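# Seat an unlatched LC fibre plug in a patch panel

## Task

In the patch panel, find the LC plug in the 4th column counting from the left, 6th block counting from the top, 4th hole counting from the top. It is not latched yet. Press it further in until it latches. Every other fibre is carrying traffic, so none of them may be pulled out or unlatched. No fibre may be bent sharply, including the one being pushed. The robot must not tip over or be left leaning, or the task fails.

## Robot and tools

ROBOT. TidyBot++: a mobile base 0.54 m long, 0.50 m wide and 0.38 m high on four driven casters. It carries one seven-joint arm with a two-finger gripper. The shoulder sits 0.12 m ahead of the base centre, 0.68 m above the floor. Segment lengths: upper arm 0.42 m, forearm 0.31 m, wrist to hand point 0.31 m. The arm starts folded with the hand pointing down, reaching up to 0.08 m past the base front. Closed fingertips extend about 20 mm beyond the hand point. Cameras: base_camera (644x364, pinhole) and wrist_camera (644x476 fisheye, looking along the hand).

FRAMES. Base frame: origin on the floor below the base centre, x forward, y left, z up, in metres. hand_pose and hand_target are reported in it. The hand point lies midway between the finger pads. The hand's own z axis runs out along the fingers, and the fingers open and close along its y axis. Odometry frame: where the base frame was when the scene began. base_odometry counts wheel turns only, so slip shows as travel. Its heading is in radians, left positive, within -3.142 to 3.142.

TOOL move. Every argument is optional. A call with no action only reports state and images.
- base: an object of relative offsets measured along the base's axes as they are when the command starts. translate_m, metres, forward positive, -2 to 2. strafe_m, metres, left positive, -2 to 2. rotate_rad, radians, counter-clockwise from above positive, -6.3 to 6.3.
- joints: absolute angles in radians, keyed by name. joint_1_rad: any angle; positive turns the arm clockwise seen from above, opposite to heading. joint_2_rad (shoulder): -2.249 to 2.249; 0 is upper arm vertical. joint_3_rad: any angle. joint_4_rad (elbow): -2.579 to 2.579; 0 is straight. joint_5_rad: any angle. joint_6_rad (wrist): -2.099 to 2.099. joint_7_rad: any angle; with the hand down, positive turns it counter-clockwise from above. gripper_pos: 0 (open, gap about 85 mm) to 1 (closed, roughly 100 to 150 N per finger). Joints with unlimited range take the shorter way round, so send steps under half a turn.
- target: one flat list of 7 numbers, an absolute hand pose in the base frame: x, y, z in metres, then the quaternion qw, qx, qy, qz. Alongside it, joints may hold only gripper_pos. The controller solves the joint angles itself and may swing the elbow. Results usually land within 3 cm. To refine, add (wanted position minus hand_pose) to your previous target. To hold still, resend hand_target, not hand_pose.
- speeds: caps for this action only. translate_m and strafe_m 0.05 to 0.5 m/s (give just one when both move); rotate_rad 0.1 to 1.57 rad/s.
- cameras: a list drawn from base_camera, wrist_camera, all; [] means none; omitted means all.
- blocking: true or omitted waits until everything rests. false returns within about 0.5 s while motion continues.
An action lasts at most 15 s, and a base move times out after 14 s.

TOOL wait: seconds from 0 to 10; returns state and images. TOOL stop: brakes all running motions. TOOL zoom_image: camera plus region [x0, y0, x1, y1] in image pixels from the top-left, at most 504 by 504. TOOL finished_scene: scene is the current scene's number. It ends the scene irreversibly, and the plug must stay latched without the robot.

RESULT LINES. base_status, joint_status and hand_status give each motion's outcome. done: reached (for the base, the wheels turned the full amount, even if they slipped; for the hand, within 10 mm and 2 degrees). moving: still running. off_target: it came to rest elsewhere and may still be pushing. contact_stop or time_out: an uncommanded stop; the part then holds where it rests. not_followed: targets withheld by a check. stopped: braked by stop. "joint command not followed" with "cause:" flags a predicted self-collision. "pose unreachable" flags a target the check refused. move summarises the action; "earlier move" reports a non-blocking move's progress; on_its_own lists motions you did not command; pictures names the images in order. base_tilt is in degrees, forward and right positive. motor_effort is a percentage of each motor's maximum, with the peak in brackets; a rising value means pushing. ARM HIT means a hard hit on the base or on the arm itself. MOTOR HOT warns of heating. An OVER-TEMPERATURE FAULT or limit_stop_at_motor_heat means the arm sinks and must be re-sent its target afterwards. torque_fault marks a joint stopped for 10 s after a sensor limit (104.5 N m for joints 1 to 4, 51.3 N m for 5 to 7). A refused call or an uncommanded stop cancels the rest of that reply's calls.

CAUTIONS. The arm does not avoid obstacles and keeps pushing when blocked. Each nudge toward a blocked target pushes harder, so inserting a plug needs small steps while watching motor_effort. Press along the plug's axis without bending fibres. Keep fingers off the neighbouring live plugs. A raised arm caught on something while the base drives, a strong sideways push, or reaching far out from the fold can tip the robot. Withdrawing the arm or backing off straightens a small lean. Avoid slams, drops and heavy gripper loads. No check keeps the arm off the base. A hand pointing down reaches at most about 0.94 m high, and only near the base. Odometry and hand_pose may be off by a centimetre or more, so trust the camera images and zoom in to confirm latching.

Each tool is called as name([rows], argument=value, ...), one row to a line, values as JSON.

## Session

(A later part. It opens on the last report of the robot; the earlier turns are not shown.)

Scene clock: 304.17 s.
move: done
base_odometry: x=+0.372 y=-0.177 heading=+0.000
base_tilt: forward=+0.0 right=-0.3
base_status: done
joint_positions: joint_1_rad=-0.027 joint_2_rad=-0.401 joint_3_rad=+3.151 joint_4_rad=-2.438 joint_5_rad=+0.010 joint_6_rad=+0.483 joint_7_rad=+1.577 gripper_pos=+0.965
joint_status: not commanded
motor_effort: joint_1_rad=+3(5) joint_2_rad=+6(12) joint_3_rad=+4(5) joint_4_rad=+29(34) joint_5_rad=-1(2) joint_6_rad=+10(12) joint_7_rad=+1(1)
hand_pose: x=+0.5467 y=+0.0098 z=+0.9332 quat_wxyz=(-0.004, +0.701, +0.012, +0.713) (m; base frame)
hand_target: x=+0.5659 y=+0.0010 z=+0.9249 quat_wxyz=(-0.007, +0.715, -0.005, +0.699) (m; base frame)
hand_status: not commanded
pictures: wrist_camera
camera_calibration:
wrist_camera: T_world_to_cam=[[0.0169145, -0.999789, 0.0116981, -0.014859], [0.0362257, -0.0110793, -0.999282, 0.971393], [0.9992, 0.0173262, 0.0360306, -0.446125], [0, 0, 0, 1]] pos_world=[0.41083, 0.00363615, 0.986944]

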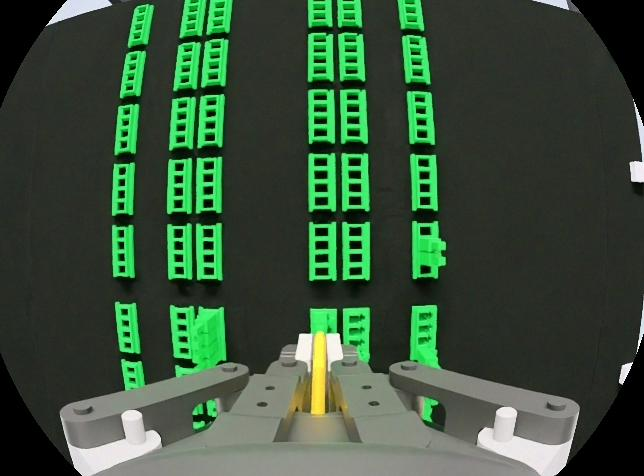

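move(base={"translate_m": -0.019}, speeds={"translate_m": 0.05}, cameras=[])

move(joints={"gripper_pos": 0.92}, cameras=["wrist_camera"])

zoom_image(camera="wrist_camera", region=[270, 280, 420, 430])

Scene clock: 309.00 s.
move: done
base_odometry: x=+0.353 y=-0.177 heading=+0.000
base_tilt: forward=+0.1 right=-0.3
base_status: done
joint_positions: joint_1_rad=-0.027 joint_2_rad=-0.353 joint_3_rad=+3.151 joint_4_rad=-2.401 joint_5_rad=+0.010 joint_6_rad=+0.483 joint_7_rad=+1.577 gripper_pos=+0.965
joint_status: not commanded
motor_effort: joint_1_rad=+1(3) joint_2_rad=-7(9) joint_3_rad=+0(3) joint_4_rad=+21(27) joint_5_rad=+0(2) joint_6_rad=+8(10) joint_7_rad=+1(1)
hand_pose: x=+0.5641 y=+0.0100 z=+0.9337 quat_wxyz=(-0.004, +0.705, +0.012, +0.709) (m; base frame)
hand_target: x=+0.5659 y=+0.0010 z=+0.9249 quat_wxyz=(-0.007, +0.715, -0.005, +0.699) (m; base frame)
hand_status: not commanded
pictures: none
No camera images: "cameras" was empty.

Scene clock: 309.43 s.
move: done
base_odometry: x=+0.353 y=-0.177 heading=+0.000
base_tilt: forward=+0.1 right=-0.3
base_status: not commanded
joint_positions: joint_1_rad=-0.029 joint_2_rad=-0.353 joint_3_rad=+3.149 joint_4_rad=-2.401 joint_5_rad=+0.010 joint_6_rad=+0.483 joint_7_rad=+1.577 gripper_pos=+0.920
joint_status: all done
motor_effort: joint_1_rad=+2(5) joint_2_rad=-6(7) joint_3_rad=+1(6) joint_4_rad=+22(23) joint_5_rad=+0(2) joint_6_rad=+8(9) joint_7_rad=+1(1)
hand_pose: x=+0.5640 y=+0.0119 z=+0.9337 quat_wxyz=(-0.005, +0.705, +0.014, +0.709) (m; base frame)
hand_target: x=+0.5659 y=+0.0010 z=+0.9249 quat_wxyz=(-0.007, +0.715, -0.005, +0.699) (m; base frame)
hand_status: not commanded
pictures: wrist_camera
camera_calibration:
wrist_camera: T_world_to_cam=[[0.0206733, -0.999705, 0.0127396, -0.016083], [0.0243383, -0.0122354, -0.999629, 0.978301], [0.99949, 0.0209757, 0.0240782, -0.452485], [0, 0, 0, 1]] pos_world=[0.428776, 0.00538283, 0.989037]

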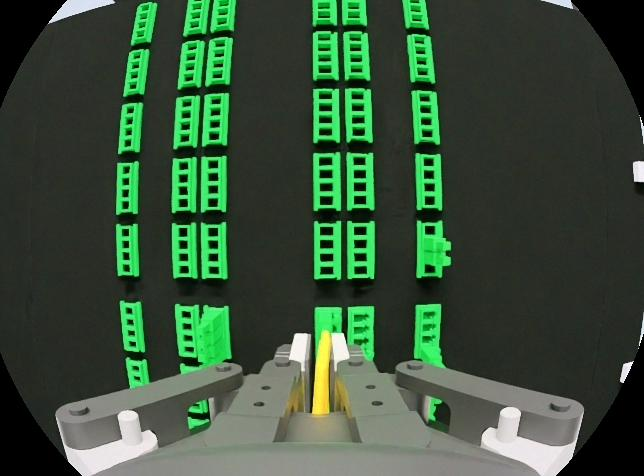

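Scaled by 3.360.

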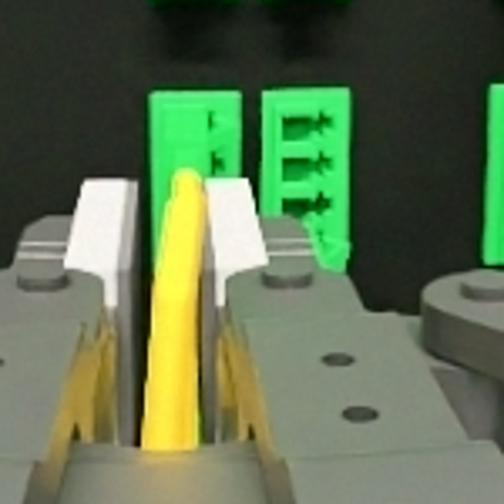

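Back out straight.

move(base={"translate_m": -0.03}, speeds={"translate_m": 0.05}, cameras=[])

move(base={"translate_m": -0.13}, speeds={"translate_m": 0.1}, cameras=["wrist_camera"])

zoom_image(camera="wrist_camera", region=[270, 260, 400, 390])

move(base={"translate_m": -0.04, "strafe_m": 0.0}, cameras=[])

move(base={"strafe_m": 0.2}, speeds={"strafe_m": 0.15}, cameras=["wrist_camera"])

zoom_image(camera="wrist_camera", region=[500, 255, 570, 325])

Scene clock: 316.73 s.
move: done
base_odometry: x=+0.323 y=-0.177 heading=+0.000
base_tilt: forward=+0.0 right=-0.3
base_status: done
joint_positions: joint_1_rad=-0.029 joint_2_rad=-0.349 joint_3_rad=+3.150 joint_4_rad=-2.398 joint_5_rad=+0.010 joint_6_rad=+0.483 joint_7_rad=+1.577 gripper_pos=+0.920
joint_status: not commanded
motor_effort: joint_1_rad=+0(2) joint_2_rad=-7(11) joint_3_rad=-1(2) joint_4_rad=+20(21) joint_5_rad=+0(1) joint_6_rad=+9(9) joint_7_rad=+0(1)
hand_pose: x=+0.5653 y=+0.0114 z=+0.9342 quat_wxyz=(-0.005, +0.705, +0.013, +0.709) (m; base frame)
hand_target: x=+0.5659 y=+0.0010 z=+0.9249 quat_wxyz=(-0.007, +0.715, -0.005, +0.699) (m; base frame)
hand_status: not commanded
pictures: none
No camera images: "cameras" was empty.

Scene clock: 318.60 s.
move: done
base_odometry: x=+0.193 y=-0.177 heading=+0.000
base_tilt: forward=-0.1 right=-0.2
base_status: done
joint_positions: joint_1_rad=-0.029 joint_2_rad=-0.350 joint_3_rad=+3.150 joint_4_rad=-2.398 joint_5_rad=+0.010 joint_6_rad=+0.483 joint_7_rad=+1.577 gripper_pos=+0.920
joint_status: not commanded
motor_effort: joint_1_rad=+0(1) joint_2_rad=-7(10) joint_3_rad=+0(1) joint_4_rad=+20(20) joint_5_rad=+0(0) joint_6_rad=+8(9) joint_7_rad=+0(1)
hand_pose: x=+0.5652 y=+0.0114 z=+0.9344 quat_wxyz=(-0.005, +0.705, +0.013, +0.709) (m; base frame)
hand_target: x=+0.5659 y=+0.0010 z=+0.9249 quat_wxyz=(-0.007, +0.715, -0.005, +0.699) (m; base frame)
hand_status: not commanded
pictures: wrist_camera
camera_calibration:
wrist_camera: T_world_to_cam=[[0.0196525, -0.999729, 0.0124656, -0.0157802], [0.0248468, -0.0119758, -0.99962, 0.978685], [0.999498, 0.0199547, 0.0246047, -0.454178], [0, 0, 0, 1]] pos_world=[0.429943, 0.0050076, 0.989685]

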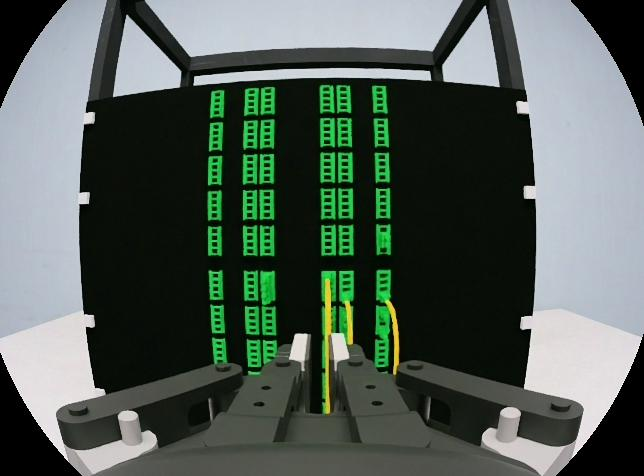

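Scaled by 3.877.

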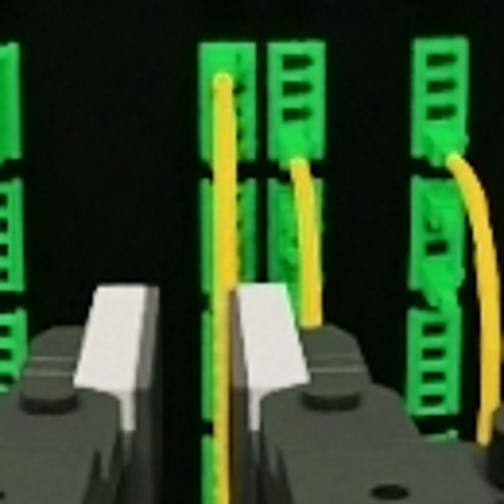

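Scene clock: 319.53 s.
move: done
base_odometry: x=+0.153 y=-0.177 heading=+0.000
base_tilt: forward=+0.1 right=-0.3
base_status: done
joint_positions: joint_1_rad=-0.029 joint_2_rad=-0.353 joint_3_rad=+3.150 joint_4_rad=-2.398 joint_5_rad=+0.010 joint_6_rad=+0.483 joint_7_rad=+1.577 gripper_pos=+0.920
joint_status: not commanded
motor_effort: joint_1_rad=+0(1) joint_2_rad=-7(10) joint_3_rad=+0(1) joint_4_rad=+20(21) joint_5_rad=+0(1) joint_6_rad=+8(9) joint_7_rad=+1(1)
hand_pose: x=+0.5644 y=+0.0114 z=+0.9358 quat_wxyz=(-0.005, +0.704, +0.013, +0.710) (m; base frame)
hand_target: x=+0.5659 y=+0.0010 z=+0.9249 quat_wxyz=(-0.007, +0.715, -0.005, +0.699) (m; base frame)
hand_status: not commanded
pictures: none
No camera images: "cameras" was empty.

Scene clock: 321.53 s.
move: done
base_odometry: x=+0.153 y=+0.023 heading=+0.000
base_tilt: forward=+0.0 right=-0.2
base_status: done
joint_positions: joint_1_rad=-0.029 joint_2_rad=-0.353 joint_3_rad=+3.150 joint_4_rad=-2.398 joint_5_rad=+0.010 joint_6_rad=+0.483 joint_7_rad=+1.577 gripper_pos=+0.920
joint_status: not commanded
motor_effort: joint_1_rad=+0(1) joint_2_rad=-7(8) joint_3_rad=+0(2) joint_4_rad=+20(20) joint_5_rad=+0(1) joint_6_rad=+8(9) joint_7_rad=+0(1)
hand_pose: x=+0.5644 y=+0.0113 z=+0.9358 quat_wxyz=(-0.005, +0.704, +0.013, +0.710) (m; base frame)
hand_target: x=+0.5659 y=+0.0010 z=+0.9249 quat_wxyz=(-0.007, +0.715, -0.005, +0.699) (m; base frame)
hand_status: not commanded
pictures: wrist_camera
camera_calibration:
wrist_camera: T_world_to_cam=[[0.0193645, -0.999736, 0.0123456, -0.0156641], [0.0280419, -0.0118, -0.999537, 0.97825], [0.999419, 0.0197018, 0.027806, -0.456354], [0, 0, 0, 1]] pos_world=[0.42896, 0.00487435, 0.99068]

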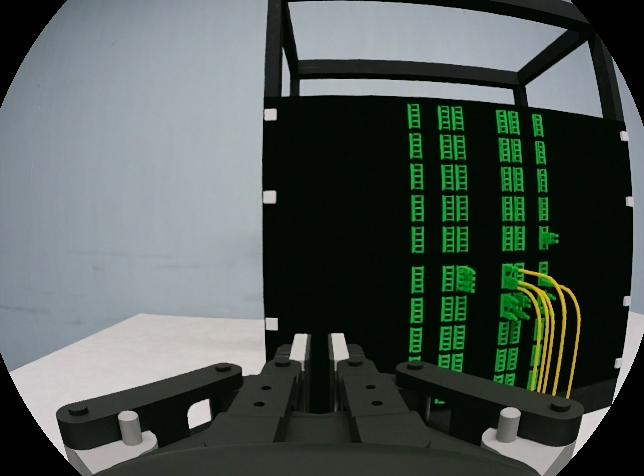

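Scaled by 7.200.

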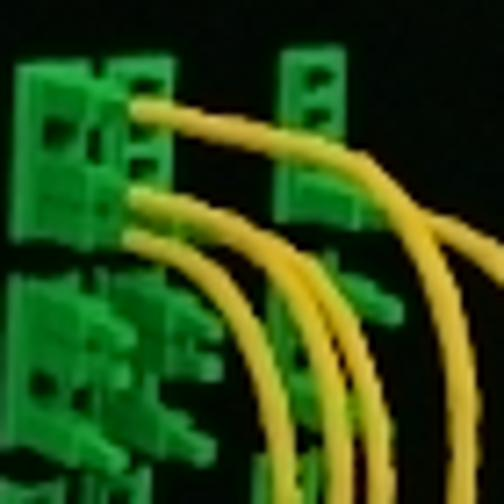

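finished_scene(scene=2)

The scene is finished: the task was done.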